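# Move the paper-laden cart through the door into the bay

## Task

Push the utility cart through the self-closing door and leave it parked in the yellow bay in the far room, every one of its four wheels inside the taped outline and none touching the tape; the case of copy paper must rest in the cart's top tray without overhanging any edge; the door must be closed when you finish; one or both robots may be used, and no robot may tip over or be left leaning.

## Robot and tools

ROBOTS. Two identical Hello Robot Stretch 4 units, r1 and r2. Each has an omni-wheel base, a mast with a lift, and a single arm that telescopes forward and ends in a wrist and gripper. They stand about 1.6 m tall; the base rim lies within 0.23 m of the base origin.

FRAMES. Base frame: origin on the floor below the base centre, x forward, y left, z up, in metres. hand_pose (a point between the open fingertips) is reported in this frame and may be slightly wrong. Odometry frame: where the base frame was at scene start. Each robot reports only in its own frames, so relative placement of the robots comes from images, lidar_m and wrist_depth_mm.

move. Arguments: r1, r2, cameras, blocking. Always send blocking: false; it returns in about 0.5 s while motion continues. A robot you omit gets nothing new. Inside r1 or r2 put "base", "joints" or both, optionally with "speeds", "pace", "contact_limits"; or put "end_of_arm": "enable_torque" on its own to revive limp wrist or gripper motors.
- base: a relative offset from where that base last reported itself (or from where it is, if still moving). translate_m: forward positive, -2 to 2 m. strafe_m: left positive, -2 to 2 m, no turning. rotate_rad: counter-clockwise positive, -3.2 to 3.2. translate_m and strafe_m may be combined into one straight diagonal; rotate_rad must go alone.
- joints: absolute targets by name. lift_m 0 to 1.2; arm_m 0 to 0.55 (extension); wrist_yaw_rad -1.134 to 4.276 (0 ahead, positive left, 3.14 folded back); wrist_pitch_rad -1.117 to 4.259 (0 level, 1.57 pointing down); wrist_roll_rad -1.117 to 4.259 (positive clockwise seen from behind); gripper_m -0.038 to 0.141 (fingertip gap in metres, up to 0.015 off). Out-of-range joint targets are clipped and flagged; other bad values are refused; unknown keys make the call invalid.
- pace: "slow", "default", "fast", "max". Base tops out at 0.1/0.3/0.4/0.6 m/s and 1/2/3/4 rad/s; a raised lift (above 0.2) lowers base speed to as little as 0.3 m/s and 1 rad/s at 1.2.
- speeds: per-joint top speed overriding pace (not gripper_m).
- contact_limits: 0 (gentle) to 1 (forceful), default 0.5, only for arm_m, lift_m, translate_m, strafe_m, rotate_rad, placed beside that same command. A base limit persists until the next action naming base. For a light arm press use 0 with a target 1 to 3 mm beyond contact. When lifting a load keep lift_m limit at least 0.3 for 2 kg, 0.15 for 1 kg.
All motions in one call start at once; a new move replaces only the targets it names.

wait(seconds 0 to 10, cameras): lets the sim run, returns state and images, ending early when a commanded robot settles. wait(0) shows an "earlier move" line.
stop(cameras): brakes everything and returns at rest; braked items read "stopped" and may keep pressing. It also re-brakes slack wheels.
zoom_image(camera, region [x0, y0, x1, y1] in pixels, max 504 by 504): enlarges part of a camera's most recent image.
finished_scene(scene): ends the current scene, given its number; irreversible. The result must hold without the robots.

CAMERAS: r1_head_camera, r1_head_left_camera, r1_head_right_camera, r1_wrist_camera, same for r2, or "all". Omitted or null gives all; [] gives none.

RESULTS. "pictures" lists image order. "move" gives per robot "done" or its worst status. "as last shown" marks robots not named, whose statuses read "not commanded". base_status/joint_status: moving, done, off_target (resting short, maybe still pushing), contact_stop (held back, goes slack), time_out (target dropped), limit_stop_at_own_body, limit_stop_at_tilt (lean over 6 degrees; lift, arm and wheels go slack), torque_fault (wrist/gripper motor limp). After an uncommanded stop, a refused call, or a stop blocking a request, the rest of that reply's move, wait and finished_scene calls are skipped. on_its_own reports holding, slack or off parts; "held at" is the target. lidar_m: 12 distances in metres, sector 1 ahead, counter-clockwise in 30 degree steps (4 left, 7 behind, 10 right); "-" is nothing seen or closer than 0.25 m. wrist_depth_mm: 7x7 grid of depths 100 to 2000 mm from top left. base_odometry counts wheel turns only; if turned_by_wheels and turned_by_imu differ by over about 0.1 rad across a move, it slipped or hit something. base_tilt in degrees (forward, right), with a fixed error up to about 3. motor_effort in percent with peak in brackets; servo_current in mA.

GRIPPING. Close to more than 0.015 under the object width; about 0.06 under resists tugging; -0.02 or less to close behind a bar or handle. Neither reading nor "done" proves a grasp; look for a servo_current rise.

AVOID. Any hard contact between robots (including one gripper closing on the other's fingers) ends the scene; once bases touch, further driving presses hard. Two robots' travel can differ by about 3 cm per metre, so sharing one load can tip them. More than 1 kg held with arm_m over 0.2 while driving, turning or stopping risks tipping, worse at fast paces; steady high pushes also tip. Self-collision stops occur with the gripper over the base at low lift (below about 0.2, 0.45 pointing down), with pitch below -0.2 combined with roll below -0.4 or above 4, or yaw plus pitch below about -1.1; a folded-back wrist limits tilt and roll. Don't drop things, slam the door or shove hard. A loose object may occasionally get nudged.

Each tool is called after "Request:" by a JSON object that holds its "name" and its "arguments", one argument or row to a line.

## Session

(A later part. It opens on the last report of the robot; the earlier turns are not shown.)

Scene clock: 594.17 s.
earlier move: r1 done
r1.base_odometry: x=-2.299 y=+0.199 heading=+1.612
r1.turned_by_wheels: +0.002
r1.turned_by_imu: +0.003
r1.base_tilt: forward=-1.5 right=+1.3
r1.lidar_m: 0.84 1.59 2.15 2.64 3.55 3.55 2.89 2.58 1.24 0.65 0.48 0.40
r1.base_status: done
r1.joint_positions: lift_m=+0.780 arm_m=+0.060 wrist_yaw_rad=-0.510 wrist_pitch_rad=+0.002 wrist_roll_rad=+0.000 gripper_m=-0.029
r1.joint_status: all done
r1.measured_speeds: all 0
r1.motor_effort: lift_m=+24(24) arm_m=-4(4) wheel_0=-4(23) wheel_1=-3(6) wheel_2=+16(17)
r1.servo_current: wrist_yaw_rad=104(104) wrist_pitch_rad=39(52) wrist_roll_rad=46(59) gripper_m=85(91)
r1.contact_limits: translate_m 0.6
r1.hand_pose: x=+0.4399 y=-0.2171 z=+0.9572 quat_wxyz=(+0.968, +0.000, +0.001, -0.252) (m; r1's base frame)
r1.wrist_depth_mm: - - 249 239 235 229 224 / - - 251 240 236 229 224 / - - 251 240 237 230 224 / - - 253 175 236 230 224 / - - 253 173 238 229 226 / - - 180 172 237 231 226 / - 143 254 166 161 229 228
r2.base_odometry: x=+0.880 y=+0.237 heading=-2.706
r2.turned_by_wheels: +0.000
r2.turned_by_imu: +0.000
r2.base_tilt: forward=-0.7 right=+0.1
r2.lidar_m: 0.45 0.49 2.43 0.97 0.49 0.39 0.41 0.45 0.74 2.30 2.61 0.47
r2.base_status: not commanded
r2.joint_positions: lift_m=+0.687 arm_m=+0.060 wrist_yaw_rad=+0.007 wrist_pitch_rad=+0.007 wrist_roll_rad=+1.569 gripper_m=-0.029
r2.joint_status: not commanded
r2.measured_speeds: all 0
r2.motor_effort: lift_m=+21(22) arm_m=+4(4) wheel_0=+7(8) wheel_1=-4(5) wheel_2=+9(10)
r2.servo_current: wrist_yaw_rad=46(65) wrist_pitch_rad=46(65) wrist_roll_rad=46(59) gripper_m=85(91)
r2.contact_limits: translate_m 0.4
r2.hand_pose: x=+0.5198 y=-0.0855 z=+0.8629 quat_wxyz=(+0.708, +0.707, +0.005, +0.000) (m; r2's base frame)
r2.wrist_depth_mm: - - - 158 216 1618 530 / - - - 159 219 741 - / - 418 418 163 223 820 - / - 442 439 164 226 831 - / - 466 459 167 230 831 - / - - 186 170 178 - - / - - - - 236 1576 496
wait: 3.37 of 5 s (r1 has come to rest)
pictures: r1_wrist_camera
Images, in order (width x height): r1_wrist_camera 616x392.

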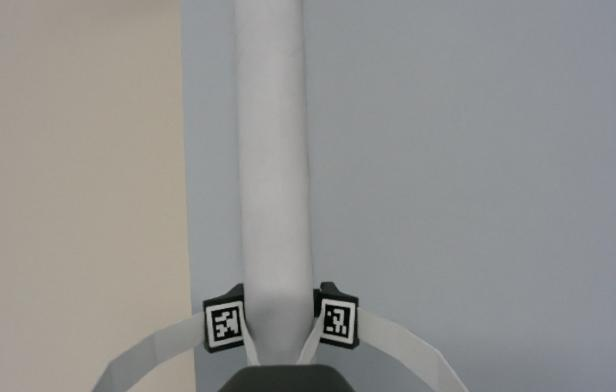

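Request:
{"name": "move", "arguments": {
  "blocking": false,
  "r1": {"base": {"translate_m": -0.265, "strafe_m": 0.03}, "joints": {"wrist_yaw_rad": -0.27}, "pace": "slow", "speeds": {"wrist_yaw_rad": 0.09}, "contact_limits": {"translate_m": 0.6}},
  "cameras": []
}}

Request:
{"name": "wait", "arguments": {
  "seconds": 5,
  "cameras": ["r1_wrist_camera"]
}}

Scene clock: 602.60 s.
move: r1 moving
r1.base_odometry: x=-2.300 y=+0.186 heading=+1.612
r1.turned_by_wheels: +0.000
r1.turned_by_imu: +0.000
r1.base_tilt: forward=-1.5 right=+1.3
r1.lidar_m: 0.81 1.61 2.18 2.68 3.55 3.56 2.88 2.57 1.25 0.64 0.48 0.42
r1.base_status: translate_m moving; strafe_m moving
r1.joint_positions: lift_m=+0.780 arm_m=+0.060 wrist_yaw_rad=-0.474 wrist_pitch_rad=+0.002 wrist_roll_rad=+0.000 gripper_m=-0.029
r1.joint_status: wrist_yaw_rad moving
r1.measured_speeds: translate_m=-0.049 strafe_m=+0.005 rotate_rad=-0.003 lift_m=+0.000 arm_m=+0.000 wrist_yaw_rad=+0.092 wrist_pitch_rad=+0.000 wrist_roll_rad=+0.000
r1.motor_effort: lift_m=+24(24) arm_m=-4(4) wheel_0=-8(10) wheel_1=-4(6) wheel_2=+19(19)
r1.servo_current: wrist_yaw_rad=85(98) wrist_pitch_rad=46(46) wrist_roll_rad=46(72) gripper_m=85(85)
r1.contact_limits: translate_m 0.6
r1.hand_pose: x=+0.4477 y=-0.2093 z=+0.9572 quat_wxyz=(+0.972, +0.000, +0.001, -0.235) (m; r1's base frame)
r1.wrist_depth_mm: - - 252 178 235 226 220 / - - 252 173 236 226 220 / - - 253 173 236 229 222 / - - 254 171 236 229 223 / - - 254 170 237 229 224 / - - 183 170 236 229 224 / - 140 254 166 173 228 224
r2: as last shown
r2.base_tilt: forward=-0.7 right=+0.0
r2.lidar_m: 0.45 0.48 2.43 0.97 0.48 0.42 0.38 0.44 0.77 2.31 2.59 0.49
r2.motor_effort: lift_m=+21(21) arm_m=+4(4) wheel_0=+7(7) wheel_1=-4(4) wheel_2=+9(9)
r2.servo_current: wrist_yaw_rad=52(59) wrist_pitch_rad=52(52) wrist_roll_rad=46(52) gripper_m=91(91)
r2.contact_limits: translate_m 0.4
r2.wrist_depth_mm: - - - 158 216 1618 535 / - - - 159 219 741 - / - 418 415 162 222 809 - / - 439 439 165 225 831 - / - 469 462 167 229 842 - / - - 186 170 178 - - / - - - - 236 1576 496
pictures: none
No camera images: "cameras" was empty.

Scene clock: 606.03 s.
earlier move: r1 off_target
r1.base_odometry: x=-2.318 y=-0.067 heading=+1.614
r1.turned_by_wheels: +0.002
r1.turned_by_imu: +0.006
r1.base_tilt: forward=-1.5 right=+1.3
r1.lidar_m: 0.42 2.08 2.35 2.89 3.33 4.31 2.67 2.40 1.58 0.88 0.58 0.45
r1.base_status: done
r1.joint_positions: lift_m=+0.780 arm_m=+0.060 wrist_yaw_rad=-0.249 wrist_pitch_rad=+0.002 wrist_roll_rad=+0.000 gripper_m=-0.029
r1.joint_status: wrist_yaw_rad off_target (ended at -0.250, target -0.270)
r1.measured_speeds: all 0
r1.on_its_own: wrist_yaw_rad is at rest, and its servo_current (156 mA) is outside its rest range (0 to 104 mA)
r1.motor_effort: lift_m=+24(24) arm_m=-5(5) wheel_0=+8(10) wheel_1=-3(7) wheel_2=+23(26)
r1.servo_current: wrist_yaw_rad=156(156) wrist_pitch_rad=39(52) wrist_roll_rad=59(78) gripper_m=72(85)
r1.contact_limits: translate_m 0.6
r1.hand_pose: x=+0.4890 y=-0.1558 z=+0.9572 quat_wxyz=(+0.992, +0.000, +0.001, -0.124) (m; r1's base frame)
r1.wrist_depth_mm: - - 173 239 232 224 217 / 1863 - 251 237 232 224 218 / 1808 - 252 238 233 225 219 / - - 252 239 233 225 220 / 1921 - 255 238 235 225 220 / 1808 - 178 177 233 226 221 / - 145 253 167 146 226 221
r2.base_odometry: x=+0.880 y=+0.237 heading=-2.706
r2.turned_by_wheels: +0.000
r2.turned_by_imu: +0.000
r2.base_tilt: forward=-0.7 right=+0.0
r2.lidar_m: 0.46 0.49 2.45 1.00 0.51 0.40 0.40 0.45 0.73 2.31 2.58 0.47
r2.base_status: not commanded
r2.joint_positions: lift_m=+0.687 arm_m=+0.060 wrist_yaw_rad=+0.007 wrist_pitch_rad=+0.007 wrist_roll_rad=+1.569 gripper_m=-0.029
r2.joint_status: not commanded
r2.measured_speeds: all 0
r2.motor_effort: lift_m=+21(22) arm_m=+4(4) wheel_0=+7(8) wheel_1=-4(5) wheel_2=+9(10)
r2.servo_current: wrist_yaw_rad=52(65) wrist_pitch_rad=52(52) wrist_roll_rad=52(59) gripper_m=85(91)
r2.contact_limits: translate_m 0.4
r2.hand_pose: x=+0.5198 y=-0.0855 z=+0.8629 quat_wxyz=(+0.708, +0.707, +0.005, +0.000) (m; r2's base frame)
r2.wrist_depth_mm: - - - 158 216 1618 535 / - - - 160 219 741 - / - 418 418 162 223 831 - / - 439 442 165 226 831 - / - 473 462 167 229 842 - / - - 186 170 179 - - / - - - - 236 1537 492
wait: 3.43 of 5 s (r1 has come to rest)
pictures: r1_wrist_camera
Images, in order (width x height): r1_wrist_camera 616x392.

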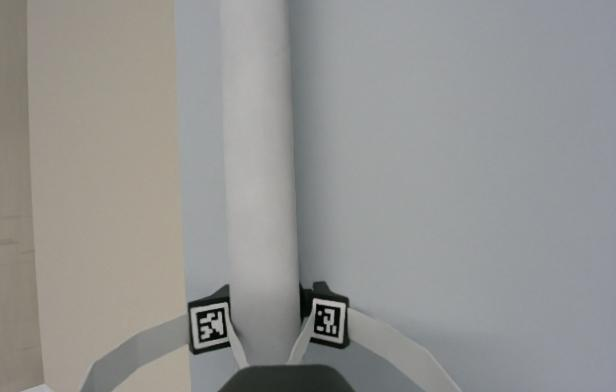

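Request:
{"name": "move", "arguments": {
  "blocking": false,
  "r1": {"base": {"translate_m": -0.276, "strafe_m": -0.035}, "joints": {"wrist_yaw_rad": -0.04}, "pace": "slow", "speeds": {"wrist_yaw_rad": 0.075}, "contact_limits": {"translate_m": 0.6}},
  "cameras": []
}}

Request:
{"name": "wait", "arguments": {
  "seconds": 5,
  "cameras": ["r1_wrist_camera"]
}}

Scene clock: 616.93 s.
move: r1 moving
r1.base_odometry: x=-2.316 y=-0.079 heading=+1.616
r1.turned_by_wheels: +0.002
r1.turned_by_imu: +0.002
r1.base_tilt: forward=-1.5 right=+1.3
r1.lidar_m: 0.44 2.09 2.36 2.87 3.31 4.24 2.69 2.39 1.56 0.91 0.57 0.44
r1.base_status: translate_m moving; strafe_m moving
r1.joint_positions: lift_m=+0.780 arm_m=+0.060 wrist_yaw_rad=-0.218 wrist_pitch_rad=+0.002 wrist_roll_rad=+0.000 gripper_m=-0.029
r1.joint_status: wrist_yaw_rad moving
r1.measured_speeds: translate_m=-0.049 strafe_m=-0.006 rotate_rad=-0.002 lift_m=+0.000 arm_m=+0.000 wrist_yaw_rad=+0.075 wrist_pitch_rad=+0.000 wrist_roll_rad=+0.000
r1.motor_effort: lift_m=+24(24) arm_m=-5(5) wheel_0=+5(7) wheel_1=-6(7) wheel_2=+26(27)
r1.servo_current: wrist_yaw_rad=124(156) wrist_pitch_rad=39(52) wrist_roll_rad=46(59) gripper_m=72(78)
r1.contact_limits: translate_m 0.6
r1.hand_pose: x=+0.4937 y=-0.1477 z=+0.9572 quat_wxyz=(+0.994, +0.000, +0.001, -0.109) (m; r1's base frame)
r1.wrist_depth_mm: - - 252 236 230 223 216 / - - 169 237 233 223 216 / - - 253 238 231 224 216 / 1863 - 253 172 233 224 216 / 1808 - 253 240 235 225 218 / 1863 - 179 170 234 226 218 / - 140 255 166 147 224 220
r2: as last shown
r2.base_tilt: forward=-0.7 right=+0.1
r2.lidar_m: 0.45 0.51 2.42 1.00 0.51 0.41 0.41 0.46 0.76 2.31 2.60 0.47
r2.motor_effort: lift_m=+21(22) arm_m=+4(4) wheel_0=+7(8) wheel_1=-4(5) wheel_2=+9(9)
r2.servo_current: wrist_yaw_rad=52(59) wrist_pitch_rad=52(52) wrist_roll_rad=52(65) gripper_m=85(91)
r2.contact_limits: translate_m 0.4
r2.wrist_depth_mm: - - - 158 215 1618 539 / - - - 160 220 750 - / - 421 418 162 222 820 - / - 439 436 164 226 831 - / - 473 459 167 229 842 - / - - 186 170 179 - - / - - - - 236 1576 492
pictures: none
No camera images: "cameras" was empty.

Scene clock: 620.50 s.
earlier move: r1 off_target
r1.base_odometry: x=-2.271 y=-0.341 heading=+1.616
r1.turned_by_wheels: +0.000
r1.turned_by_imu: +0.064
r1.base_tilt: forward=-1.5 right=+1.2
r1.lidar_m: 0.43 2.55 2.57 3.25 3.21 3.53 2.37 2.17 1.65 1.10 0.66 0.54
r1.base_status: done
r1.joint_positions: lift_m=+0.780 arm_m=+0.060 wrist_yaw_rad=-0.019 wrist_pitch_rad=+0.002 wrist_roll_rad=+0.000 gripper_m=-0.029
r1.joint_status: wrist_yaw_rad off_target (ended at -0.020, target -0.040)
r1.measured_speeds: all 0
r1.on_its_own: wrist_yaw_rad is at rest, and its servo_current (124 mA) is outside its rest range (0 to 104 mA)
r1.motor_effort: lift_m=+24(24) arm_m=-6(6) wheel_0=+13(13) wheel_1=-2(7) wheel_2=+18(28)
r1.servo_current: wrist_yaw_rad=124(156) wrist_pitch_rad=39(52) wrist_roll_rad=39(65) gripper_m=78(85)
r1.contact_limits: translate_m 0.6
r1.hand_pose: x=+0.5178 y=-0.0929 z=+0.9572 quat_wxyz=(+1.000, +0.000, +0.001, -0.009) (m; r1's base frame)
r1.wrist_depth_mm: - - 253 237 229 220 211 / - - 254 238 229 220 213 / - - 255 238 232 220 213 / - - 257 174 234 220 213 / - - 257 239 232 222 215 / - - 179 172 232 223 215 / - 150 257 167 147 220 216
r2.base_odometry: x=+0.880 y=+0.237 heading=-2.706
r2.turned_by_wheels: +0.000
r2.turned_by_imu: +0.001
r2.base_tilt: forward=-0.6 right=+0.1
r2.lidar_m: 0.47 0.48 2.42 0.98 0.51 0.41 0.38 0.45 0.76 2.32 2.61 0.49
r2.base_status: not commanded
r2.joint_positions: lift_m=+0.687 arm_m=+0.060 wrist_yaw_rad=+0.007 wrist_pitch_rad=+0.007 wrist_roll_rad=+1.569 gripper_m=-0.029
r2.joint_status: not commanded
r2.measured_speeds: all 0
r2.motor_effort: lift_m=+21(22) arm_m=+4(4) wheel_0=+7(8) wheel_1=-4(5) wheel_2=+9(9)
r2.servo_current: wrist_yaw_rad=46(72) wrist_pitch_rad=46(52) wrist_roll_rad=46(65) gripper_m=91(98)
r2.contact_limits: translate_m 0.4
r2.hand_pose: x=+0.5198 y=-0.0855 z=+0.8629 quat_wxyz=(+0.708, +0.707, +0.005, +0.000) (m; r2's base frame)
r2.wrist_depth_mm: - - - 158 216 1618 535 / - - - 160 220 741 - / - 418 418 162 223 831 - / - 439 436 164 226 831 - / - 469 466 168 229 854 - / - - 186 170 178 - - / - - - - 236 1576 492
wait: 3.57 of 5 s (r1 has come to rest)
pictures: r1_wrist_camera
Images, in order (width x height): r1_wrist_camera 616x392.

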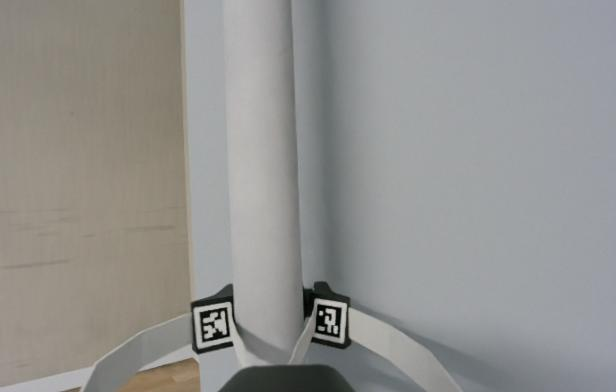

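Request:
{"name": "move", "arguments": {
  "blocking": false,
  "r1": {"base": {"translate_m": -0.271, "strafe_m": -0.081}, "joints": {"wrist_yaw_rad": 0.17}, "pace": "slow", "speeds": {"wrist_yaw_rad": 0.075}, "contact_limits": {"translate_m": 0.6}},
  "cameras": []
}}

Request:
{"name": "wait", "arguments": {
  "seconds": 5,
  "cameras": ["r1_wrist_camera"]
}}

Scene clock: 633.17 s.
move: r1 moving
r1.base_odometry: x=-2.266 y=-0.353 heading=+1.618
r1.turned_by_wheels: +0.002
r1.turned_by_imu: +0.003
r1.base_tilt: forward=-1.6 right=+1.2
r1.lidar_m: 0.44 2.57 2.63 3.32 3.21 3.47 2.36 2.17 1.65 1.08 0.64 0.52
r1.base_status: translate_m moving; strafe_m moving
r1.joint_positions: lift_m=+0.780 arm_m=+0.060 wrist_yaw_rad=+0.009 wrist_pitch_rad=+0.002 wrist_roll_rad=+0.000 gripper_m=-0.029
r1.joint_status: wrist_yaw_rad moving
r1.measured_speeds: translate_m=-0.050 strafe_m=-0.014 rotate_rad=-0.002 lift_m=+0.000 arm_m=+0.000 wrist_yaw_rad=+0.073 wrist_pitch_rad=+0.000 wrist_roll_rad=+0.000
r1.motor_effort: lift_m=+24(24) arm_m=-5(6) wheel_0=+9(11) wheel_1=-5(8) wheel_2=+23(25)
r1.servo_current: wrist_yaw_rad=104(143) wrist_pitch_rad=46(46) wrist_roll_rad=52(65) gripper_m=78(78)
r1.contact_limits: translate_m 0.6
r1.hand_pose: x=+0.5203 y=-0.0847 z=+0.9572 quat_wxyz=(+1.000, +0.000, +0.001, +0.005) (m; r1's base frame)
r1.wrist_depth_mm: - - 256 237 229 218 211 / - - 256 237 230 219 213 / - - 258 238 232 220 212 / - - 257 172 233 221 211 / - - 259 239 232 221 213 / - - 182 178 231 222 213 / - 154 258 167 150 220 215
r2: as last shown
r2.turned_by_imu: +0.000
r2.base_tilt: forward=-0.7 right=+0.1
r2.lidar_m: 0.45 0.51 2.45 0.96 0.48 0.40 0.39 0.46 0.74 2.31 2.60 0.49
r2.motor_effort: lift_m=+21(22) arm_m=+4(4) wheel_0=+7(7) wheel_1=-4(5) wheel_2=+9(9)
r2.servo_current: wrist_yaw_rad=39(65) wrist_pitch_rad=52(52) wrist_roll_rad=52(59) gripper_m=85(91)
r2.contact_limits: translate_m 0.4
r2.wrist_depth_mm: - - - 158 216 1661 530 / - - - 160 219 741 - / - 421 415 162 222 809 - / - 442 439 165 225 820 - / - 469 462 167 229 831 - / - - 186 170 179 - - / - - - - 236 1576 496
pictures: none
No camera images: "cameras" was empty.

Scene clock: 637.47 s.
earlier move: r1 done
r1.base_odometry: x=-2.177 y=-0.607 heading=+1.618
r1.turned_by_wheels: +0.000
r1.turned_by_imu: +0.086
r1.base_tilt: forward=-1.5 right=+1.2
r1.lidar_m: 0.46 2.79 2.90 3.84 3.13 2.85 2.03 1.94 1.59 1.14 0.74 0.55
r1.base_status: done
r1.joint_positions: lift_m=+0.780 arm_m=+0.060 wrist_yaw_rad=+0.190 wrist_pitch_rad=+0.002 wrist_roll_rad=+0.000 gripper_m=-0.029
r1.joint_status: all done
r1.measured_speeds: all 0
r1.on_its_own: wrist_yaw_rad is at rest, and its servo_current (130 mA) is outside its rest range (0 to 104 mA)
r1.motor_effort: lift_m=+24(24) arm_m=-6(6) wheel_0=+11(17) wheel_1=+1(8) wheel_2=+14(25)
r1.servo_current: wrist_yaw_rad=130(150) wrist_pitch_rad=46(52) wrist_roll_rad=46(78) gripper_m=72(85)
r1.contact_limits: translate_m 0.6
r1.hand_pose: x=+0.5308 y=-0.0314 z=+0.9572 quat_wxyz=(+0.995, +0.000, +0.001, +0.095) (m; r1's base frame)
r1.wrist_depth_mm: - - 256 236 227 215 207 / - - 258 236 229 217 208 / - - 259 236 229 217 207 / - - 262 178 229 218 208 / - - 260 176 230 218 209 / - - 182 174 228 219 - / - 152 262 165 151 216 210
r2.base_odometry: x=+0.880 y=+0.237 heading=-2.706
r2.turned_by_wheels: +0.000
r2.turned_by_imu: +0.001
r2.base_tilt: forward=-0.7 right=+0.0
r2.lidar_m: 0.45 0.50 2.44 0.98 0.51 0.40 0.40 0.45 0.75 2.31 2.61 0.49
r2.base_status: not commanded
r2.joint_positions: lift_m=+0.687 arm_m=+0.060 wrist_yaw_rad=+0.007 wrist_pitch_rad=+0.007 wrist_roll_rad=+1.569 gripper_m=-0.029
r2.joint_status: not commanded
r2.measured_speeds: all 0
r2.motor_effort: lift_m=+21(22) arm_m=+4(4) wheel_0=+7(8) wheel_1=-4(5) wheel_2=+9(9)
r2.servo_current: wrist_yaw_rad=52(65) wrist_pitch_rad=46(59) wrist_roll_rad=46(59) gripper_m=85(98)
r2.contact_limits: translate_m 0.4
r2.hand_pose: x=+0.5198 y=-0.0855 z=+0.8629 quat_wxyz=(+0.708, +0.707, +0.005, +0.000) (m; r2's base frame)
r2.wrist_depth_mm: - - - 158 215 1576 530 / - - - 160 220 741 - / - 418 418 162 222 820 - / - 442 439 165 226 831 - / - 473 459 167 229 854 - / - - 186 170 178 - - / - - - - 236 1576 496
wait: 4.30 of 5 s (r1 has come to rest)
pictures: r1_wrist_camera
Images, in order (width x height): r1_wrist_camera 616x392.

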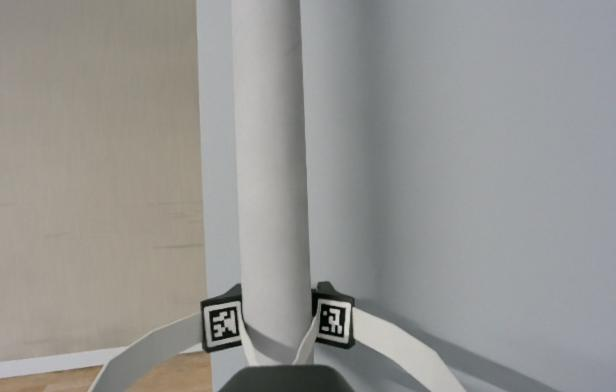

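Request:
{"name": "move", "arguments": {
  "blocking": false,
  "r1": {"base": {"translate_m": -0.257, "strafe_m": -0.123}, "joints": {"wrist_yaw_rad": 0.36}, "pace": "slow", "speeds": {"wrist_yaw_rad": 0.07}, "contact_limits": {"translate_m": 0.6}},
  "cameras": []
}}

Request:
{"name": "wait", "arguments": {
  "seconds": 5,
  "cameras": ["r1_wrist_camera", "r1_head_camera"]
}}

Scene clock: 648.93 s.
move: r1 moving
r1.base_odometry: x=-2.171 y=-0.619 heading=+1.620
r1.turned_by_wheels: +0.002
r1.turned_by_imu: +0.002
r1.base_tilt: forward=-1.6 right=+1.2
r1.lidar_m: 0.44 2.79 2.91 3.87 3.16 2.84 2.03 1.92 1.59 1.13 0.76 0.54
r1.base_status: translate_m moving; strafe_m moving
r1.joint_positions: lift_m=+0.780 arm_m=+0.060 wrist_yaw_rad=+0.213 wrist_pitch_rad=+0.002 wrist_roll_rad=+0.000 gripper_m=-0.029
r1.joint_status: wrist_yaw_rad moving
r1.measured_speeds: translate_m=-0.050 strafe_m=-0.023 rotate_rad=-0.002 lift_m=+0.000 arm_m=+0.000 wrist_yaw_rad=+0.068 wrist_pitch_rad=+0.000 wrist_roll_rad=+0.000
r1.motor_effort: lift_m=+24(24) arm_m=-6(6) wheel_0=+7(11) wheel_1=-5(6) wheel_2=+21(22)
r1.servo_current: wrist_yaw_rad=59(124) wrist_pitch_rad=39(52) wrist_roll_rad=39(52) gripper_m=65(72)
r1.contact_limits: translate_m 0.6
r1.hand_pose: x=+0.5315 y=-0.0244 z=+0.9572 quat_wxyz=(+0.994, +0.000, +0.001, +0.106) (m; r1's base frame)
r1.wrist_depth_mm: - - 258 235 227 214 205 / - - 258 236 229 217 205 / - - 260 237 229 216 206 / - - 260 176 229 216 208 / - - 263 174 231 218 208 / - - 181 173 228 218 208 / - 152 262 165 153 216 208
r2: as last shown
r2.turned_by_imu: +0.000
r2.base_tilt: forward=-0.6 right=+0.1
r2.lidar_m: 0.47 0.53 2.43 0.99 0.52 0.41 0.39 0.44 0.73 2.30 2.59 0.48
r2.motor_effort: lift_m=+21(22) arm_m=+4(4) wheel_0=+7(8) wheel_1=-4(4) wheel_2=+9(9)
r2.servo_current: wrist_yaw_rad=65(65) wrist_pitch_rad=52(52) wrist_roll_rad=52(52) gripper_m=85(91)
r2.contact_limits: translate_m 0.4
r2.wrist_depth_mm: - - - 158 216 1618 535 / - - - 160 219 741 - / - 418 415 162 222 820 - / - 442 439 164 225 831 - / - 469 462 167 230 842 - / - - 186 170 179 - - / - - - - 236 1618 496
pictures: none
No camera images: "cameras" was empty.

Scene clock: 653.40 s.
earlier move: r1 done
r1.base_odometry: x=-2.042 y=-0.858 heading=+1.621
r1.turned_by_wheels: +0.001
r1.turned_by_imu: +0.087
r1.base_tilt: forward=-1.6 right=+1.2
r1.lidar_m: 0.44 3.05 3.23 3.22 3.19 2.26 1.70 1.65 1.47 1.12 0.89 0.59
r1.base_status: done
r1.joint_positions: lift_m=+0.780 arm_m=+0.060 wrist_yaw_rad=+0.379 wrist_pitch_rad=+0.002 wrist_roll_rad=+0.000 gripper_m=-0.029
r1.joint_status: all done
r1.measured_speeds: translate_m=+0.000 strafe_m=+0.000 rotate_rad=-0.002 lift_m=+0.000 arm_m=+0.000 wrist_yaw_rad=+0.000 wrist_pitch_rad=+0.000 wrist_roll_rad=+0.000
r1.motor_effort: lift_m=+24(24) arm_m=-6(6) wheel_0=+15(19) wheel_1=+2(6) wheel_2=+14(24)
r1.servo_current: wrist_yaw_rad=104(130) wrist_pitch_rad=39(52) wrist_roll_rad=46(72) gripper_m=59(78)
r1.contact_limits: translate_m 0.6
r1.hand_pose: x=+0.5313 y=+0.0254 z=+0.9572 quat_wxyz=(+0.982, +0.000, +0.001, +0.188) (m; r1's base frame)
r1.wrist_depth_mm: - - 259 174 225 211 202 / - - 259 235 225 213 202 / - - 262 236 227 212 203 / - - 263 170 227 213 204 / - - 262 236 228 214 205 / - - 181 177 227 216 205 / - 160 263 165 157 211 205
r2.base_odometry: x=+0.880 y=+0.237 heading=-2.706
r2.turned_by_wheels: +0.000
r2.turned_by_imu: +0.001
r2.base_tilt: forward=-0.7 right=+0.0
r2.lidar_m: 0.47 0.47 2.42 0.96 0.50 0.41 0.36 0.47 0.74 2.33 2.61 0.47
r2.base_status: not commanded
r2.joint_positions: lift_m=+0.687 arm_m=+0.060 wrist_yaw_rad=+0.007 wrist_pitch_rad=+0.007 wrist_roll_rad=+1.569 gripper_m=-0.029
r2.joint_status: not commanded
r2.measured_speeds: all 0
r2.motor_effort: lift_m=+21(22) arm_m=+4(4) wheel_0=+7(8) wheel_1=-4(4) wheel_2=+9(9)
r2.servo_current: wrist_yaw_rad=59(65) wrist_pitch_rad=52(52) wrist_roll_rad=39(59) gripper_m=91(98)
r2.contact_limits: translate_m 0.4
r2.hand_pose: x=+0.5198 y=-0.0855 z=+0.8629 quat_wxyz=(+0.708, +0.707, +0.005, +0.000) (m; r2's base frame)
r2.wrist_depth_mm: - - - 158 216 1661 535 / - - - 159 220 741 - / - 418 421 162 223 798 - / - 442 439 165 226 842 - / - 473 459 167 229 842 - / - - 186 170 179 - - / - - - - 236 1576 492
wait: 4.47 of 5 s (r1 has come to rest)
pictures: r1_head_camera, r1_wrist_camera
Images, in order (width x height): r1_head_camera 420x560, r1_wrist_camera 616x392.

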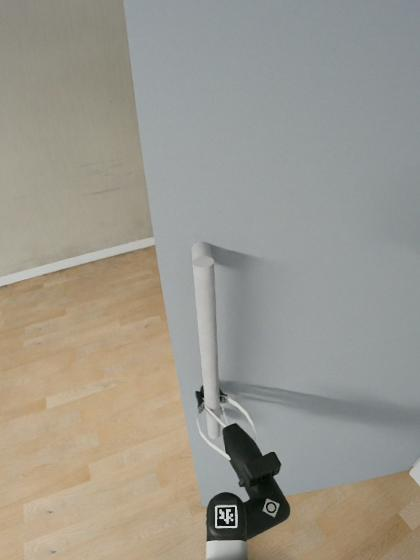

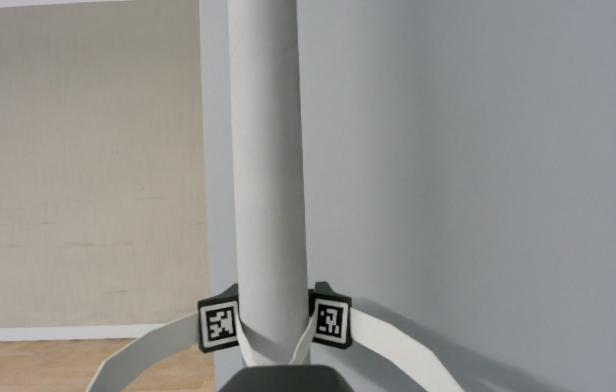

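Request:
{"name": "move", "arguments": {
  "blocking": false,
  "r1": {"base": {"translate_m": -0.228, "strafe_m": -0.149}, "joints": {"wrist_yaw_rad": 0.48}, "pace": "slow", "speeds": {"wrist_yaw_rad": 0.05}, "contact_limits": {"translate_m": 0.6}},
  "cameras": []
}}

Request:
{"name": "wait", "arguments": {
  "seconds": 5,
  "cameras": ["r1_wrist_camera", "r1_head_camera", "r2_head_camera", "r2_head_right_camera"]
}}

Scene clock: 664.00 s.
move: r1 moving
r1.base_odometry: x=-2.034 y=-0.869 heading=+1.624
r1.turned_by_wheels: +0.003
r1.turned_by_imu: +0.003
r1.base_tilt: forward=-1.6 right=+1.2
r1.lidar_m: 0.44 3.05 3.23 3.21 3.18 2.19 1.70 1.64 1.47 1.12 0.91 0.55
r1.base_status: translate_m moving; strafe_m moving
r1.joint_positions: lift_m=+0.780 arm_m=+0.060 wrist_yaw_rad=+0.396 wrist_pitch_rad=+0.002 wrist_roll_rad=+0.000 gripper_m=-0.029
r1.joint_status: wrist_yaw_rad moving
r1.measured_speeds: translate_m=-0.046 strafe_m=-0.030 rotate_rad=+0.000 lift_m=+0.000 arm_m=+0.000 wrist_yaw_rad=+0.052 wrist_pitch_rad=+0.000 wrist_roll_rad=+0.000
r1.motor_effort: lift_m=+24(24) arm_m=-6(6) wheel_0=+18(20) wheel_1=-4(6) wheel_2=+21(21)
r1.servo_current: wrist_yaw_rad=65(111) wrist_pitch_rad=46(46) wrist_roll_rad=52(59) gripper_m=65(72)
r1.contact_limits: translate_m 0.6
r1.hand_pose: x=+0.5309 y=+0.0307 z=+0.9572 quat_wxyz=(+0.980, +0.000, +0.001, +0.197) (m; r1's base frame)
r1.wrist_depth_mm: - - 259 172 224 211 200 / - - 260 234 225 213 202 / - - 262 236 227 213 202 / - - 262 168 228 212 203 / - - 265 237 228 214 204 / - - 183 175 227 215 204 / - 159 263 166 158 210 205
r2: as last shown
r2.turned_by_imu: +0.000
r2.lidar_m: 0.45 0.49 2.43 0.95 0.53 0.42 0.39 0.45 0.74 2.31 2.59 0.49
r2.motor_effort: lift_m=+21(22) arm_m=+4(4) wheel_0=+7(8) wheel_1=-4(5) wheel_2=+9(9)
r2.servo_current: wrist_yaw_rad=52(65) wrist_pitch_rad=46(52) wrist_roll_rad=46(59) gripper_m=78(91)
r2.contact_limits: translate_m 0.4
r2.wrist_depth_mm: - - - 158 216 1661 530 / - - - 160 218 741 - / - 418 415 162 221 820 - / - 445 439 164 225 820 - / - 469 462 167 229 831 - / - - 187 170 179 - - / - - - - 236 1618 492
pictures: none
No camera images: "cameras" was empty.

Scene clock: 667.43 s.
earlier move: r1 done
r1.base_odometry: x=-1.882 y=-1.077 heading=+1.623
r1.turned_by_wheels: +0.000
r1.turned_by_imu: +0.137
r1.base_tilt: forward=-1.6 right=+1.2
r1.lidar_m: 0.42 0.53 3.70 3.25 3.27 1.76 1.45 1.43 1.23 1.01 0.99 0.61
r1.base_status: done
r1.joint_positions: lift_m=+0.780 arm_m=+0.060 wrist_yaw_rad=+0.498 wrist_pitch_rad=+0.002 wrist_roll_rad=+0.000 gripper_m=-0.029
r1.joint_status: all done
r1.measured_speeds: translate_m=+0.000 strafe_m=+0.000 rotate_rad=+0.001 lift_m=+0.000 arm_m=+0.000 wrist_yaw_rad=+0.000 wrist_pitch_rad=+0.000 wrist_roll_rad=+0.000
r1.on_its_own: wrist_yaw_rad is at rest, and its servo_current (117 mA) is outside its rest range (0 to 104 mA)
r1.motor_effort: lift_m=+24(24) arm_m=-5(6) wheel_0=+18(24) wheel_1=+3(8) wheel_2=+12(25)
r1.servo_current: wrist_yaw_rad=117(124) wrist_pitch_rad=39(52) wrist_roll_rad=46(65) gripper_m=65(78)
r1.contact_limits: translate_m 0.6
r1.hand_pose: x=+0.5261 y=+0.0611 z=+0.9572 quat_wxyz=(+0.969, +0.000, +0.001, +0.247) (m; r1's base frame)
r1.wrist_depth_mm: - - 172 233 223 206 194 / - - 260 231 221 205 194 / - - 262 234 221 207 196 / - - 262 233 223 206 196 / - - 264 233 223 207 196 / - - 178 177 223 209 198 / - 152 263 171 155 205 198
r2.base_odometry: x=+0.880 y=+0.237 heading=-2.706
r2.turned_by_wheels: +0.000
r2.turned_by_imu: +0.000
r2.base_tilt: forward=-0.7 right=+0.1
r2.lidar_m: 0.47 0.49 2.44 1.01 0.50 0.38 0.39 0.45 0.76 2.31 2.62 0.49
r2.base_status: not commanded
r2.joint_positions: lift_m=+0.687 arm_m=+0.060 wrist_yaw_rad=+0.007 wrist_pitch_rad=+0.007 wrist_roll_rad=+1.569 gripper_m=-0.029
r2.joint_status: not commanded
r2.measured_speeds: all 0
r2.motor_effort: lift_m=+21(22) arm_m=+4(4) wheel_0=+7(8) wheel_1=-4(5) wheel_2=+9(9)
r2.servo_current: wrist_yaw_rad=59(65) wrist_pitch_rad=46(59) wrist_roll_rad=52(59) gripper_m=85(98)
r2.contact_limits: translate_m 0.4
r2.hand_pose: x=+0.5198 y=-0.0855 z=+0.8629 quat_wxyz=(+0.708, +0.707, +0.005, +0.000) (m; r2's base frame)
r2.wrist_depth_mm: - - - 158 216 1661 535 / - - - 159 218 741 - / - 421 421 162 223 820 - / - 442 439 164 226 831 - / - 473 462 167 229 842 - / - - 186 170 179 - - / - - - - 236 1576 488
wait: 3.43 of 5 s (r1 has come to rest)
pictures: r1_head_camera, r1_wrist_camera, r2_head_camera, r2_head_right_camera
Images, in order (width x height): r1_head_camera 420x560, r1_wrist_camera 616x392, r2_head_camera 420x560, r2_head_right_camera 420x672.

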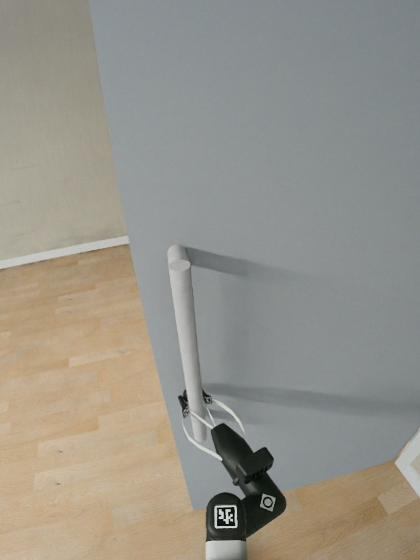

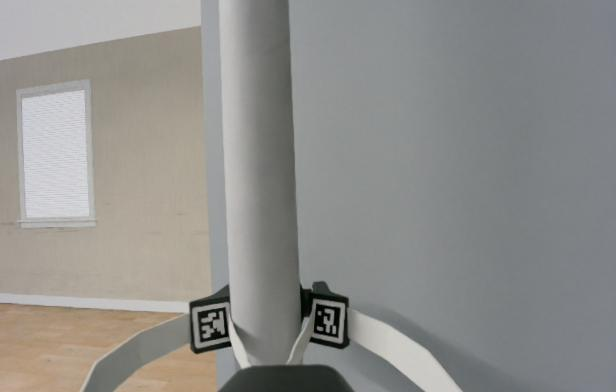

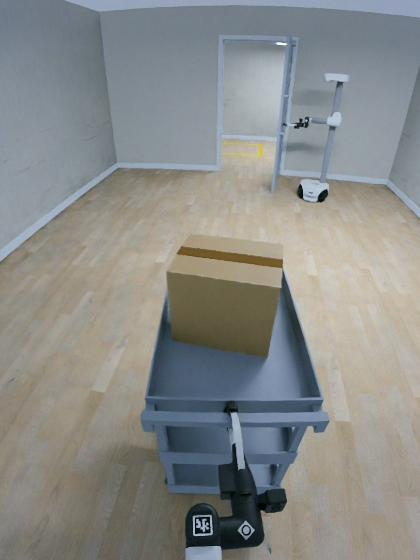

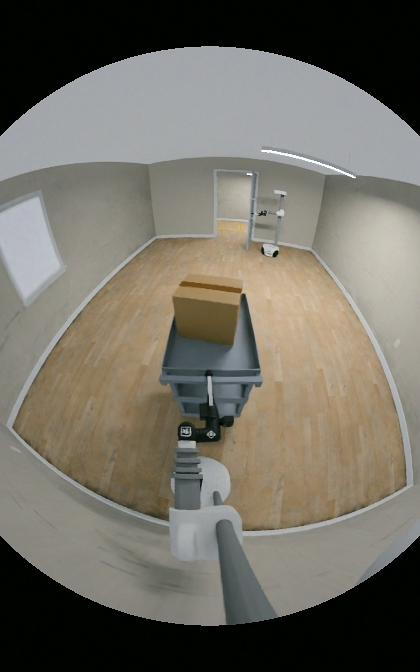

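Request:
{"name": "move", "arguments": {
  "blocking": false,
  "r1": {"base": {"translate_m": -0.143, "strafe_m": -0.066}, "joints": {"wrist_yaw_rad": 0.42}, "pace": "slow", "speeds": {"wrist_yaw_rad": 0.05}, "contact_limits": {"translate_m": 0.6}},
  "cameras": []
}}

Request:
{"name": "wait", "arguments": {
  "seconds": 4,
  "cameras": ["r1_wrist_camera", "r2_head_camera", "r2_head_right_camera"]
}}

Request:
{"name": "zoom_image", "arguments": {
  "camera": "r2_head_camera",
  "region": [180, 20, 380, 220]
}}

Scene clock: 676.43 s.
move: r1 moving
r1.base_odometry: x=-1.875 y=-1.089 heading=+1.626
r1.turned_by_wheels: +0.002
r1.turned_by_imu: +0.018
r1.base_tilt: forward=-1.6 right=+1.2
r1.lidar_m: 0.46 0.52 3.74 3.25 3.16 1.69 1.43 1.44 1.20 1.00 0.96 0.60
r1.base_status: translate_m moving; strafe_m moving
r1.joint_positions: lift_m=+0.780 arm_m=+0.060 wrist_yaw_rad=+0.498 wrist_pitch_rad=+0.002 wrist_roll_rad=+0.000 gripper_m=-0.029
r1.joint_status: wrist_yaw_rad moving
r1.measured_speeds: translate_m=-0.052 strafe_m=-0.024 rotate_rad=-0.012 lift_m=+0.000 arm_m=+0.000 wrist_yaw_rad=+0.000 wrist_pitch_rad=+0.000 wrist_roll_rad=+0.000
r1.motor_effort: lift_m=+24(24) arm_m=-5(5) wheel_0=+11(18) wheel_1=-2(4) wheel_2=+22(22)
r1.servo_current: wrist_yaw_rad=332(332) wrist_pitch_rad=46(52) wrist_roll_rad=46(65) gripper_m=65(72)
r1.contact_limits: translate_m 0.6
r1.hand_pose: x=+0.5261 y=+0.0611 z=+0.9572 quat_wxyz=(+0.969, +0.000, +0.001, +0.247) (m; r1's base frame)
r1.wrist_depth_mm: - - 263 231 220 207 195 / - - 263 231 223 207 195 / - - 264 233 222 207 196 / - - 265 171 224 208 196 / - - 266 236 224 208 198 / - - 182 169 224 208 198 / - 155 266 168 155 205 199
r2: as last shown
r2.lidar_m: 0.45 0.50 2.44 0.98 0.50 0.40 0.39 0.46 0.76 2.32 2.59 0.46
r2.motor_effort: lift_m=+21(21) arm_m=+4(4) wheel_0=+7(8) wheel_1=-4(4) wheel_2=+9(9)
r2.servo_current: wrist_yaw_rad=65(65) wrist_pitch_rad=52(59) wrist_roll_rad=59(59) gripper_m=98(98)
r2.contact_limits: translate_m 0.4
r2.wrist_depth_mm: - - - 158 216 1661 530 / - - - 159 218 741 - / - 418 415 163 223 820 - / - 442 439 164 225 842 - / - 473 462 167 229 842 - / - - 186 170 178 - - / - - - - 236 1576 492
pictures: none
No camera images: "cameras" was empty.

Scene clock: 678.70 s.
earlier move: r1 off_target
r1.base_odometry: x=-1.808 y=-1.216 heading=+1.626
r1.turned_by_wheels: +0.000
r1.turned_by_imu: +0.066
r1.base_tilt: forward=-1.6 right=+1.2
r1.lidar_m: 0.43 0.54 4.02 3.31 2.57 1.52 1.31 1.32 1.14 0.98 0.98 0.61
r1.base_status: done
r1.joint_positions: lift_m=+0.780 arm_m=+0.060 wrist_yaw_rad=+0.468 wrist_pitch_rad=+0.002 wrist_roll_rad=+0.000 gripper_m=-0.029
r1.joint_status: wrist_yaw_rad off_target (ended at +0.468, target +0.420)
r1.measured_speeds: all 0
r1.on_its_own: wrist_yaw_rad is at rest, and its servo_current (442 mA) is outside its rest range (0 to 104 mA)
r1.motor_effort: lift_m=+24(24) arm_m=-5(5) wheel_0=+15(19) wheel_1=+0(7) wheel_2=+15(24)
r1.servo_current: wrist_yaw_rad=442(488) wrist_pitch_rad=39(59) wrist_roll_rad=46(78) gripper_m=65(78)
r1.contact_limits: translate_m 0.6
r1.hand_pose: x=+0.5278 y=+0.0521 z=+0.9572 quat_wxyz=(+0.973, +0.000, +0.001, +0.232) (m; r1's base frame)
r1.wrist_depth_mm: - - 167 233 223 210 202 / - - 163 232 224 214 202 / - - 255 234 225 213 203 / - - 257 235 226 212 204 / - - 257 235 226 213 204 / - - 179 178 225 216 206 / - 153 180 172 155 212 206
r2.base_odometry: x=+0.880 y=+0.237 heading=-2.706
r2.turned_by_wheels: +0.000
r2.turned_by_imu: +0.000
r2.base_tilt: forward=-0.7 right=+0.0
r2.lidar_m: 0.44 0.51 2.45 0.95 0.49 0.40 0.39 0.46 0.76 2.33 2.60 0.48
r2.base_status: not commanded
r2.joint_positions: lift_m=+0.687 arm_m=+0.060 wrist_yaw_rad=+0.007 wrist_pitch_rad=+0.007 wrist_roll_rad=+1.569 gripper_m=-0.029
r2.joint_status: not commanded
r2.measured_speeds: all 0
r2.motor_effort: lift_m=+21(22) arm_m=+4(4) wheel_0=+7(8) wheel_1=-4(4) wheel_2=+9(9)
r2.servo_current: wrist_yaw_rad=65(65) wrist_pitch_rad=52(59) wrist_roll_rad=52(59) gripper_m=85(98)
r2.contact_limits: translate_m 0.4
r2.hand_pose: x=+0.5198 y=-0.0855 z=+0.8629 quat_wxyz=(+0.708, +0.707, +0.005, +0.000) (m; r2's base frame)
r2.wrist_depth_mm: - - - 158 216 1661 530 / - - - 160 220 741 - / - 418 418 162 222 809 - / - 439 439 165 226 831 - / - 466 462 167 229 842 - / - - 186 170 179 - - / - - - - 236 1537 492
wait: 2.27 of 4 s (r1 has come to rest)
pictures: r1_wrist_camera, r2_head_camera, r2_head_right_camera
Images, in order (width x height): r1_wrist_camera 616x392, r2_head_camera 420x560, r2_head_right_camera 420x672.

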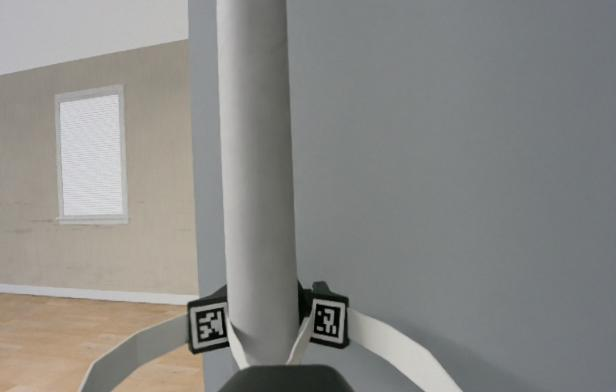

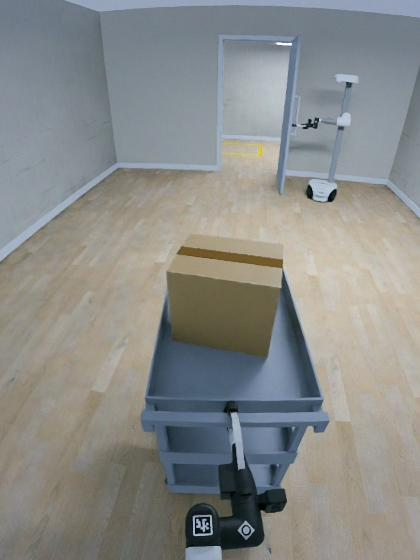

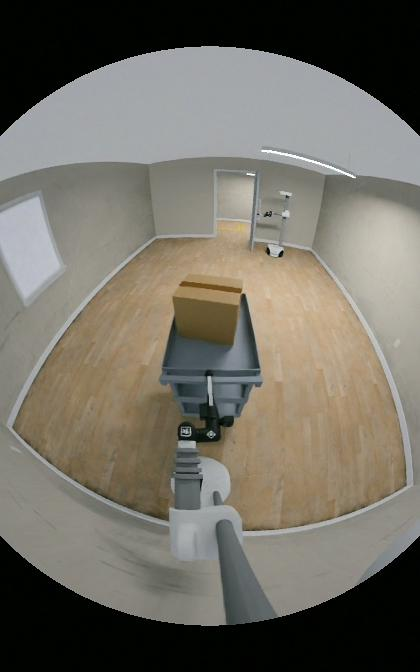

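Scaled by 2.520 from the camera's 420x560 image, which has a finer 1200x1600 frame.

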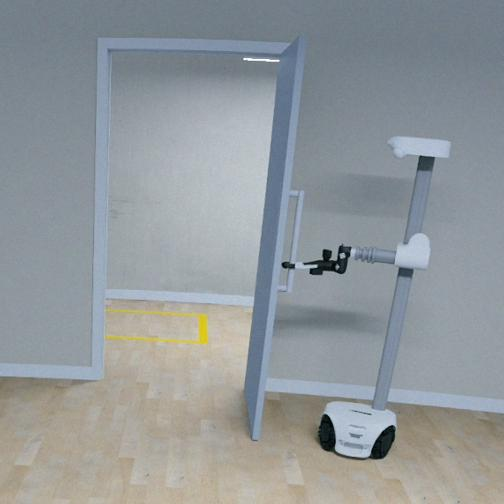

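Request:
{"name": "move", "arguments": {
  "blocking": false,
  "r1": {"joints": {"wrist_yaw_rad": 0.468}},
  "r2": {"base": {"translate_m": 0.2, "strafe_m": -0.019}, "pace": "slow", "contact_limits": {"translate_m": 0.4}},
  "cameras": []
}}

Request:
{"name": "wait", "arguments": {
  "seconds": 4,
  "cameras": ["r2_head_camera"]
}}

Scene clock: 694.63 s.
move: r1 moving; r2 moving
r1.base_odometry: x=-1.808 y=-1.216 heading=+1.626
r1.turned_by_wheels: +0.000
r1.turned_by_imu: +0.000
r1.base_tilt: forward=-1.6 right=+1.2
r1.lidar_m: 0.43 0.53 4.01 3.33 2.57 1.53 1.32 1.32 1.11 0.95 0.97 0.59
r1.base_status: not commanded
r1.joint_positions: lift_m=+0.780 arm_m=+0.060 wrist_yaw_rad=+0.483 wrist_pitch_rad=+0.002 wrist_roll_rad=+0.000 gripper_m=-0.029
r1.joint_status: wrist_yaw_rad moving
r1.measured_speeds: all 0
r1.motor_effort: lift_m=+24(24) arm_m=-5(5) wheel_0=+15(16) wheel_1=+0(0) wheel_2=+15(15)
r1.servo_current: wrist_yaw_rad=65(468) wrist_pitch_rad=46(46) wrist_roll_rad=39(59) gripper_m=72(72)
r1.contact_limits: translate_m 0.6
r1.hand_pose: x=+0.5270 y=+0.0566 z=+0.9572 quat_wxyz=(+0.971, +0.000, +0.001, +0.239) (m; r1's base frame)
r1.wrist_depth_mm: - - 254 233 224 211 201 / - - 256 233 224 213 202 / - - 258 235 225 212 203 / - - 257 171 226 213 204 / - - 258 236 227 213 205 / - - 181 169 226 215 204 / - 150 258 177 155 213 205
r2.base_odometry: x=+0.869 y=+0.233 heading=-2.706
r2.turned_by_wheels: +0.000
r2.turned_by_imu: +0.001
r2.base_tilt: forward=-0.7 right=+0.1
r2.lidar_m: 0.45 0.48 2.44 1.03 0.51 0.41 0.40 0.47 0.77 2.31 2.62 0.48
r2.base_status: translate_m moving; strafe_m moving
r2.joint_positions: lift_m=+0.687 arm_m=+0.060 wrist_yaw_rad=+0.001 wrist_pitch_rad=+0.007 wrist_roll_rad=+1.569 gripper_m=-0.029
r2.joint_status: not commanded
r2.measured_speeds: translate_m=+0.049 strafe_m=-0.005 rotate_rad=-0.005 lift_m=+0.000 arm_m=+0.000 wrist_yaw_rad=-0.036 wrist_pitch_rad=+0.000 wrist_roll_rad=+0.000
r2.motor_effort: lift_m=+21(22) arm_m=+4(4) wheel_0=+12(13) wheel_1=+7(7) wheel_2=-13(13)
r2.servo_current: wrist_yaw_rad=39(59) wrist_pitch_rad=52(52) wrist_roll_rad=46(59) gripper_m=78(91)
r2.contact_limits: translate_m 0.4
r2.hand_pose: x=+0.5194 y=-0.0871 z=+0.8629 quat_wxyz=(+0.708, +0.707, +0.003, -0.002) (m; r2's base frame)
r2.wrist_depth_mm: - - - 160 218 1661 1138 / - - - 161 220 741 - / - 424 421 163 224 820 - / - 439 436 165 226 820 - / - 466 459 167 228 842 - / - - 186 168 179 - - / - - 496 - 233 1537 -
pictures: none
No camera images: "cameras" was empty.

Scene clock: 694.67 s.
earlier move: r1 done; r2 moving
r1.base_odometry: x=-1.808 y=-1.216 heading=+1.626
r1.turned_by_wheels: +0.000
r1.turned_by_imu: +0.000
r1.base_tilt: forward=-1.6 right=+1.2
r1.lidar_m: 0.46 0.53 4.02 3.34 2.53 1.53 1.31 1.31 1.14 0.98 0.98 0.61
r1.base_status: not commanded
r1.joint_positions: lift_m=+0.780 arm_m=+0.060 wrist_yaw_rad=+0.483 wrist_pitch_rad=+0.002 wrist_roll_rad=+0.000 gripper_m=-0.029
r1.joint_status: all done
r1.measured_speeds: all 0
r1.motor_effort: lift_m=+24(24) arm_m=-5(5) wheel_0=+16(16) wheel_1=+0(0) wheel_2=+15(15)
r1.servo_current: wrist_yaw_rad=91(468) wrist_pitch_rad=52(52) wrist_roll_rad=72(72) gripper_m=59(72)
r1.contact_limits: translate_m 0.6
r1.hand_pose: x=+0.5270 y=+0.0566 z=+0.9572 quat_wxyz=(+0.971, +0.000, +0.001, +0.239) (m; r1's base frame)
r1.wrist_depth_mm: - - 254 233 224 210 202 / - - 256 234 224 213 202 / - - 256 233 225 212 202 / - - 257 171 226 213 204 / - - 259 236 227 213 204 / - - 180 169 224 216 205 / - 150 258 177 155 213 205
r2.base_odometry: x=+0.867 y=+0.233 heading=-2.706
r2.turned_by_wheels: +0.000
r2.turned_by_imu: +0.000
r2.base_tilt: forward=-0.7 right=+0.1
r2.lidar_m: 0.45 0.51 2.40 0.99 0.52 0.42 0.43 0.47 0.80 2.32 2.60 0.49
r2.base_status: translate_m moving; strafe_m moving
r2.joint_positions: lift_m=+0.687 arm_m=+0.060 wrist_yaw_rad=+0.000 wrist_pitch_rad=+0.007 wrist_roll_rad=+1.569 gripper_m=-0.029
r2.joint_status: not commanded
r2.measured_speeds: translate_m=+0.051 strafe_m=-0.006 rotate_rad=-0.005 lift_m=+0.000 arm_m=+0.000 wrist_yaw_rad=-0.034 wrist_pitch_rad=+0.000 wrist_roll_rad=+0.000
r2.motor_effort: lift_m=+21(22) arm_m=+4(4) wheel_0=+8(13) wheel_1=+7(7) wheel_2=-14(14)
r2.servo_current: wrist_yaw_rad=33(59) wrist_pitch_rad=46(52) wrist_roll_rad=46(59) gripper_m=85(91)
r2.contact_limits: translate_m 0.4
r2.hand_pose: x=+0.5193 y=-0.0874 z=+0.8629 quat_wxyz=(+0.708, +0.707, +0.003, -0.002) (m; r2's base frame)
r2.wrist_depth_mm: - - - 160 219 1618 1160 / - - - 162 221 750 - / - 424 424 163 224 820 - / - 436 439 165 226 820 - / - 462 459 167 228 842 - / - - 186 168 179 - - / - - 500 - 232 1576 -
wait: 0.03 of 4 s (r1 has come to rest)
pictures: r2_head_camera
Images, in order (width x height): r2_head_camera 420x560.

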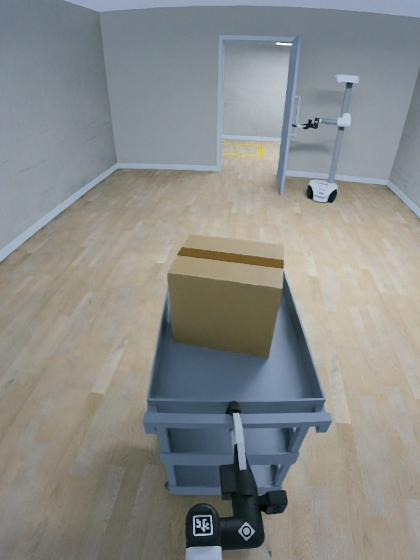

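Request:
{"name": "wait", "arguments": {
  "seconds": 4,
  "cameras": ["r2_head_camera"]
}}

Scene clock: 697.43 s.
earlier move: r2 done
r1.base_odometry: x=-1.808 y=-1.216 heading=+1.626
r1.turned_by_wheels: +0.000
r1.turned_by_imu: +0.000
r1.base_tilt: forward=-1.5 right=+1.2
r1.lidar_m: 0.42 0.54 4.01 3.14 2.54 1.54 1.31 1.30 1.13 0.97 0.95 0.61
r1.base_status: not commanded
r1.joint_positions: lift_m=+0.780 arm_m=+0.060 wrist_yaw_rad=+0.483 wrist_pitch_rad=+0.002 wrist_roll_rad=+0.000 gripper_m=-0.029
r1.joint_status: all done
r1.measured_speeds: all 0
r1.motor_effort: lift_m=+24(24) arm_m=-5(5) wheel_0=+15(16) wheel_1=+0(0) wheel_2=+15(15)
r1.servo_current: wrist_yaw_rad=85(468) wrist_pitch_rad=39(52) wrist_roll_rad=59(72) gripper_m=65(78)
r1.contact_limits: translate_m 0.6
r1.hand_pose: x=+0.5270 y=+0.0566 z=+0.9572 quat_wxyz=(+0.971, +0.000, +0.001, +0.239) (m; r1's base frame)
r1.wrist_depth_mm: - - 255 233 224 210 202 / - - 257 234 224 212 202 / - - 257 234 225 212 203 / - - 258 171 226 212 204 / - - 258 236 228 213 204 / - - 181 169 226 215 206 / - 150 259 177 155 212 204
r2.base_odometry: x=+0.691 y=+0.170 heading=-2.707
r2.turned_by_wheels: +0.000
r2.turned_by_imu: -0.001
r2.base_tilt: forward=-0.7 right=+0.1
r2.lidar_m: 0.45 2.92 2.43 1.46 0.73 0.60 0.59 0.69 1.09 2.34 2.65 0.50
r2.base_status: done
r2.joint_positions: lift_m=+0.687 arm_m=+0.060 wrist_yaw_rad=-0.005 wrist_pitch_rad=+0.007 wrist_roll_rad=+1.569 gripper_m=-0.029
r2.joint_status: not commanded
r2.measured_speeds: all 0
r2.motor_effort: lift_m=+21(22) arm_m=+4(4) wheel_0=+2(13) wheel_1=+2(8) wheel_2=-10(18)
r2.servo_current: wrist_yaw_rad=46(65) wrist_pitch_rad=46(52) wrist_roll_rad=59(59) gripper_m=78(98)
r2.contact_limits: translate_m 0.4
r2.hand_pose: x=+0.5188 y=-0.0888 z=+0.8629 quat_wxyz=(+0.708, +0.707, +0.001, -0.004) (m; r2's base frame)
r2.wrist_depth_mm: - - - 167 227 1661 1138 / - - - 167 227 798 - / - - 430 168 229 831 - / - 439 439 168 229 842 - / - 462 455 169 230 831 - / - - 186 169 178 - - / - - 484 - 232 1576 -
wait: 0.83 of 4 s (r2 has come to rest)
pictures: r2_head_camera
Images, in order (width x height): r2_head_camera 420x560.

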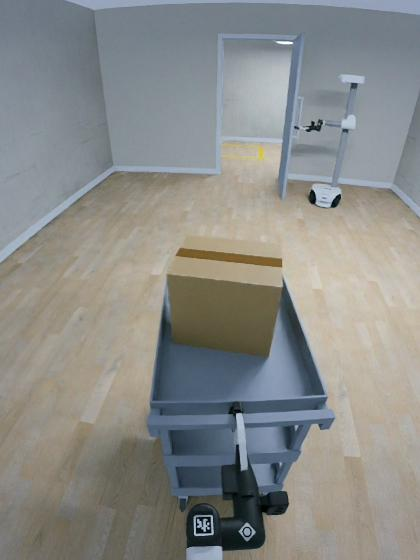

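Request:
{"name": "move", "arguments": {
  "blocking": false,
  "r2": {"base": {"translate_m": 0.25, "strafe_m": 0.025}, "pace": "slow", "contact_limits": {"translate_m": 0.4}},
  "cameras": []
}}

Request:
{"name": "wait", "arguments": {
  "seconds": 4.5,
  "cameras": ["r2_head_camera"]
}}

Scene clock: 705.63 s.
move: r2 moving
r1: as last shown
r1.base_tilt: forward=-1.6 right=+1.2
r1.lidar_m: 0.44 0.53 3.99 3.13 2.56 1.53 1.31 1.29 1.11 0.95 0.98 0.58
r1.motor_effort: lift_m=+24(24) arm_m=-5(5) wheel_0=+16(16) wheel_1=+0(0) wheel_2=+15(15)
r1.servo_current: wrist_yaw_rad=85(104) wrist_pitch_rad=39(46) wrist_roll_rad=59(65) gripper_m=59(72)
r1.contact_limits: translate_m 0.6
r1.wrist_depth_mm: - - 256 234 223 211 201 / - - 255 233 224 212 202 / - - 257 233 226 212 203 / - - 258 172 226 212 204 / - - 259 236 226 214 204 / - - 181 170 225 216 204 / - 150 260 177 156 212 205
r2.base_odometry: x=+0.680 y=+0.164 heading=-2.707
r2.turned_by_wheels: -0.001
r2.turned_by_imu: +0.000
r2.base_tilt: forward=-0.7 right=+0.1
r2.lidar_m: 0.44 2.93 2.42 1.46 0.77 0.62 0.62 0.71 1.12 2.37 2.63 0.45
r2.base_status: translate_m moving; strafe_m moving
r2.joint_positions: lift_m=+0.687 arm_m=+0.060 wrist_yaw_rad=-0.005 wrist_pitch_rad=+0.007 wrist_roll_rad=+1.569 gripper_m=-0.029
r2.joint_status: not commanded
r2.measured_speeds: translate_m=+0.048 strafe_m=+0.005 rotate_rad=-0.002 lift_m=+0.000 arm_m=+0.000 wrist_yaw_rad=+0.000 wrist_pitch_rad=+0.000 wrist_roll_rad=+0.000
r2.motor_effort: lift_m=+21(22) arm_m=+4(4) wheel_0=+0(7) wheel_1=+6(7) wheel_2=-15(16)
r2.servo_current: wrist_yaw_rad=46(59) wrist_pitch_rad=52(52) wrist_roll_rad=52(52) gripper_m=85(91)
r2.contact_limits: translate_m 0.4
r2.hand_pose: x=+0.5188 y=-0.0888 z=+0.8629 quat_wxyz=(+0.708, +0.707, +0.001, -0.004) (m; r2's base frame)
r2.wrist_depth_mm: - - - 167 228 1618 1160 / - - - 168 229 798 - / - - 430 168 229 831 - / - 439 436 168 229 831 - / - 459 455 169 230 842 - / - - 187 169 178 - - / - - 484 - 230 1537 -
pictures: none
No camera images: "cameras" was empty.

Scene clock: 708.93 s.
earlier move: r2 done
r1.base_odometry: x=-1.808 y=-1.216 heading=+1.626
r1.turned_by_wheels: +0.000
r1.turned_by_imu: +0.000
r1.base_tilt: forward=-1.6 right=+1.2
r1.lidar_m: 0.43 0.52 4.01 2.94 2.57 1.53 1.29 1.31 1.11 0.98 0.98 0.61
r1.base_status: not commanded
r1.joint_positions: lift_m=+0.780 arm_m=+0.060 wrist_yaw_rad=+0.483 wrist_pitch_rad=+0.002 wrist_roll_rad=+0.000 gripper_m=-0.029
r1.joint_status: not commanded
r1.measured_speeds: all 0
r1.motor_effort: lift_m=+24(24) arm_m=-5(5) wheel_0=+15(16) wheel_1=+0(1) wheel_2=+15(15)
r1.servo_current: wrist_yaw_rad=91(104) wrist_pitch_rad=46(52) wrist_roll_rad=59(65) gripper_m=72(78)
r1.contact_limits: translate_m 0.6
r1.hand_pose: x=+0.5270 y=+0.0566 z=+0.9572 quat_wxyz=(+0.971, +0.000, +0.001, +0.239) (m; r1's base frame)
r1.wrist_depth_mm: - - 254 233 224 211 201 / - - 255 233 224 211 202 / - - 257 234 224 212 203 / - - 258 171 226 213 204 / - - 259 236 227 213 205 / - - 181 169 225 216 205 / - 150 258 178 156 212 206
r2.base_odometry: x=+0.475 y=+0.043 heading=-2.707
r2.turned_by_wheels: +0.000
r2.turned_by_imu: -0.001
r2.base_tilt: forward=-0.7 right=+0.1
r2.lidar_m: 0.44 2.86 2.35 2.01 1.04 0.83 0.84 0.94 1.52 2.41 2.70 0.47
r2.base_status: done
r2.joint_positions: lift_m=+0.687 arm_m=+0.060 wrist_yaw_rad=-0.005 wrist_pitch_rad=+0.007 wrist_roll_rad=+1.569 gripper_m=-0.029
r2.joint_status: not commanded
r2.measured_speeds: all 0
r2.motor_effort: lift_m=+21(22) arm_m=+4(4) wheel_0=+1(7) wheel_1=+4(8) wheel_2=-10(17)
r2.servo_current: wrist_yaw_rad=65(72) wrist_pitch_rad=52(52) wrist_roll_rad=39(59) gripper_m=91(98)
r2.contact_limits: translate_m 0.4
r2.hand_pose: x=+0.5188 y=-0.0889 z=+0.8629 quat_wxyz=(+0.708, +0.707, +0.001, -0.004) (m; r2's base frame)
r2.wrist_depth_mm: - - - 166 225 1661 1118 / - - - 167 226 809 - / - 430 427 167 229 820 - / - 439 436 167 229 831 - / - 462 455 169 229 831 - / - - 187 169 177 - - / - - 492 - 231 1537 -
wait: 3.30 of 4.5 s (r2 has come to rest)
pictures: r2_head_camera
Images, in order (width x height): r2_head_camera 420x560.

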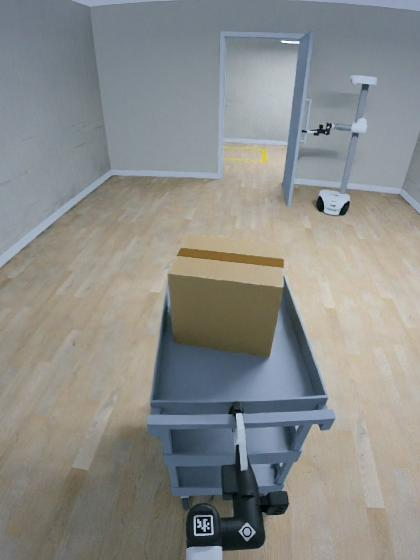

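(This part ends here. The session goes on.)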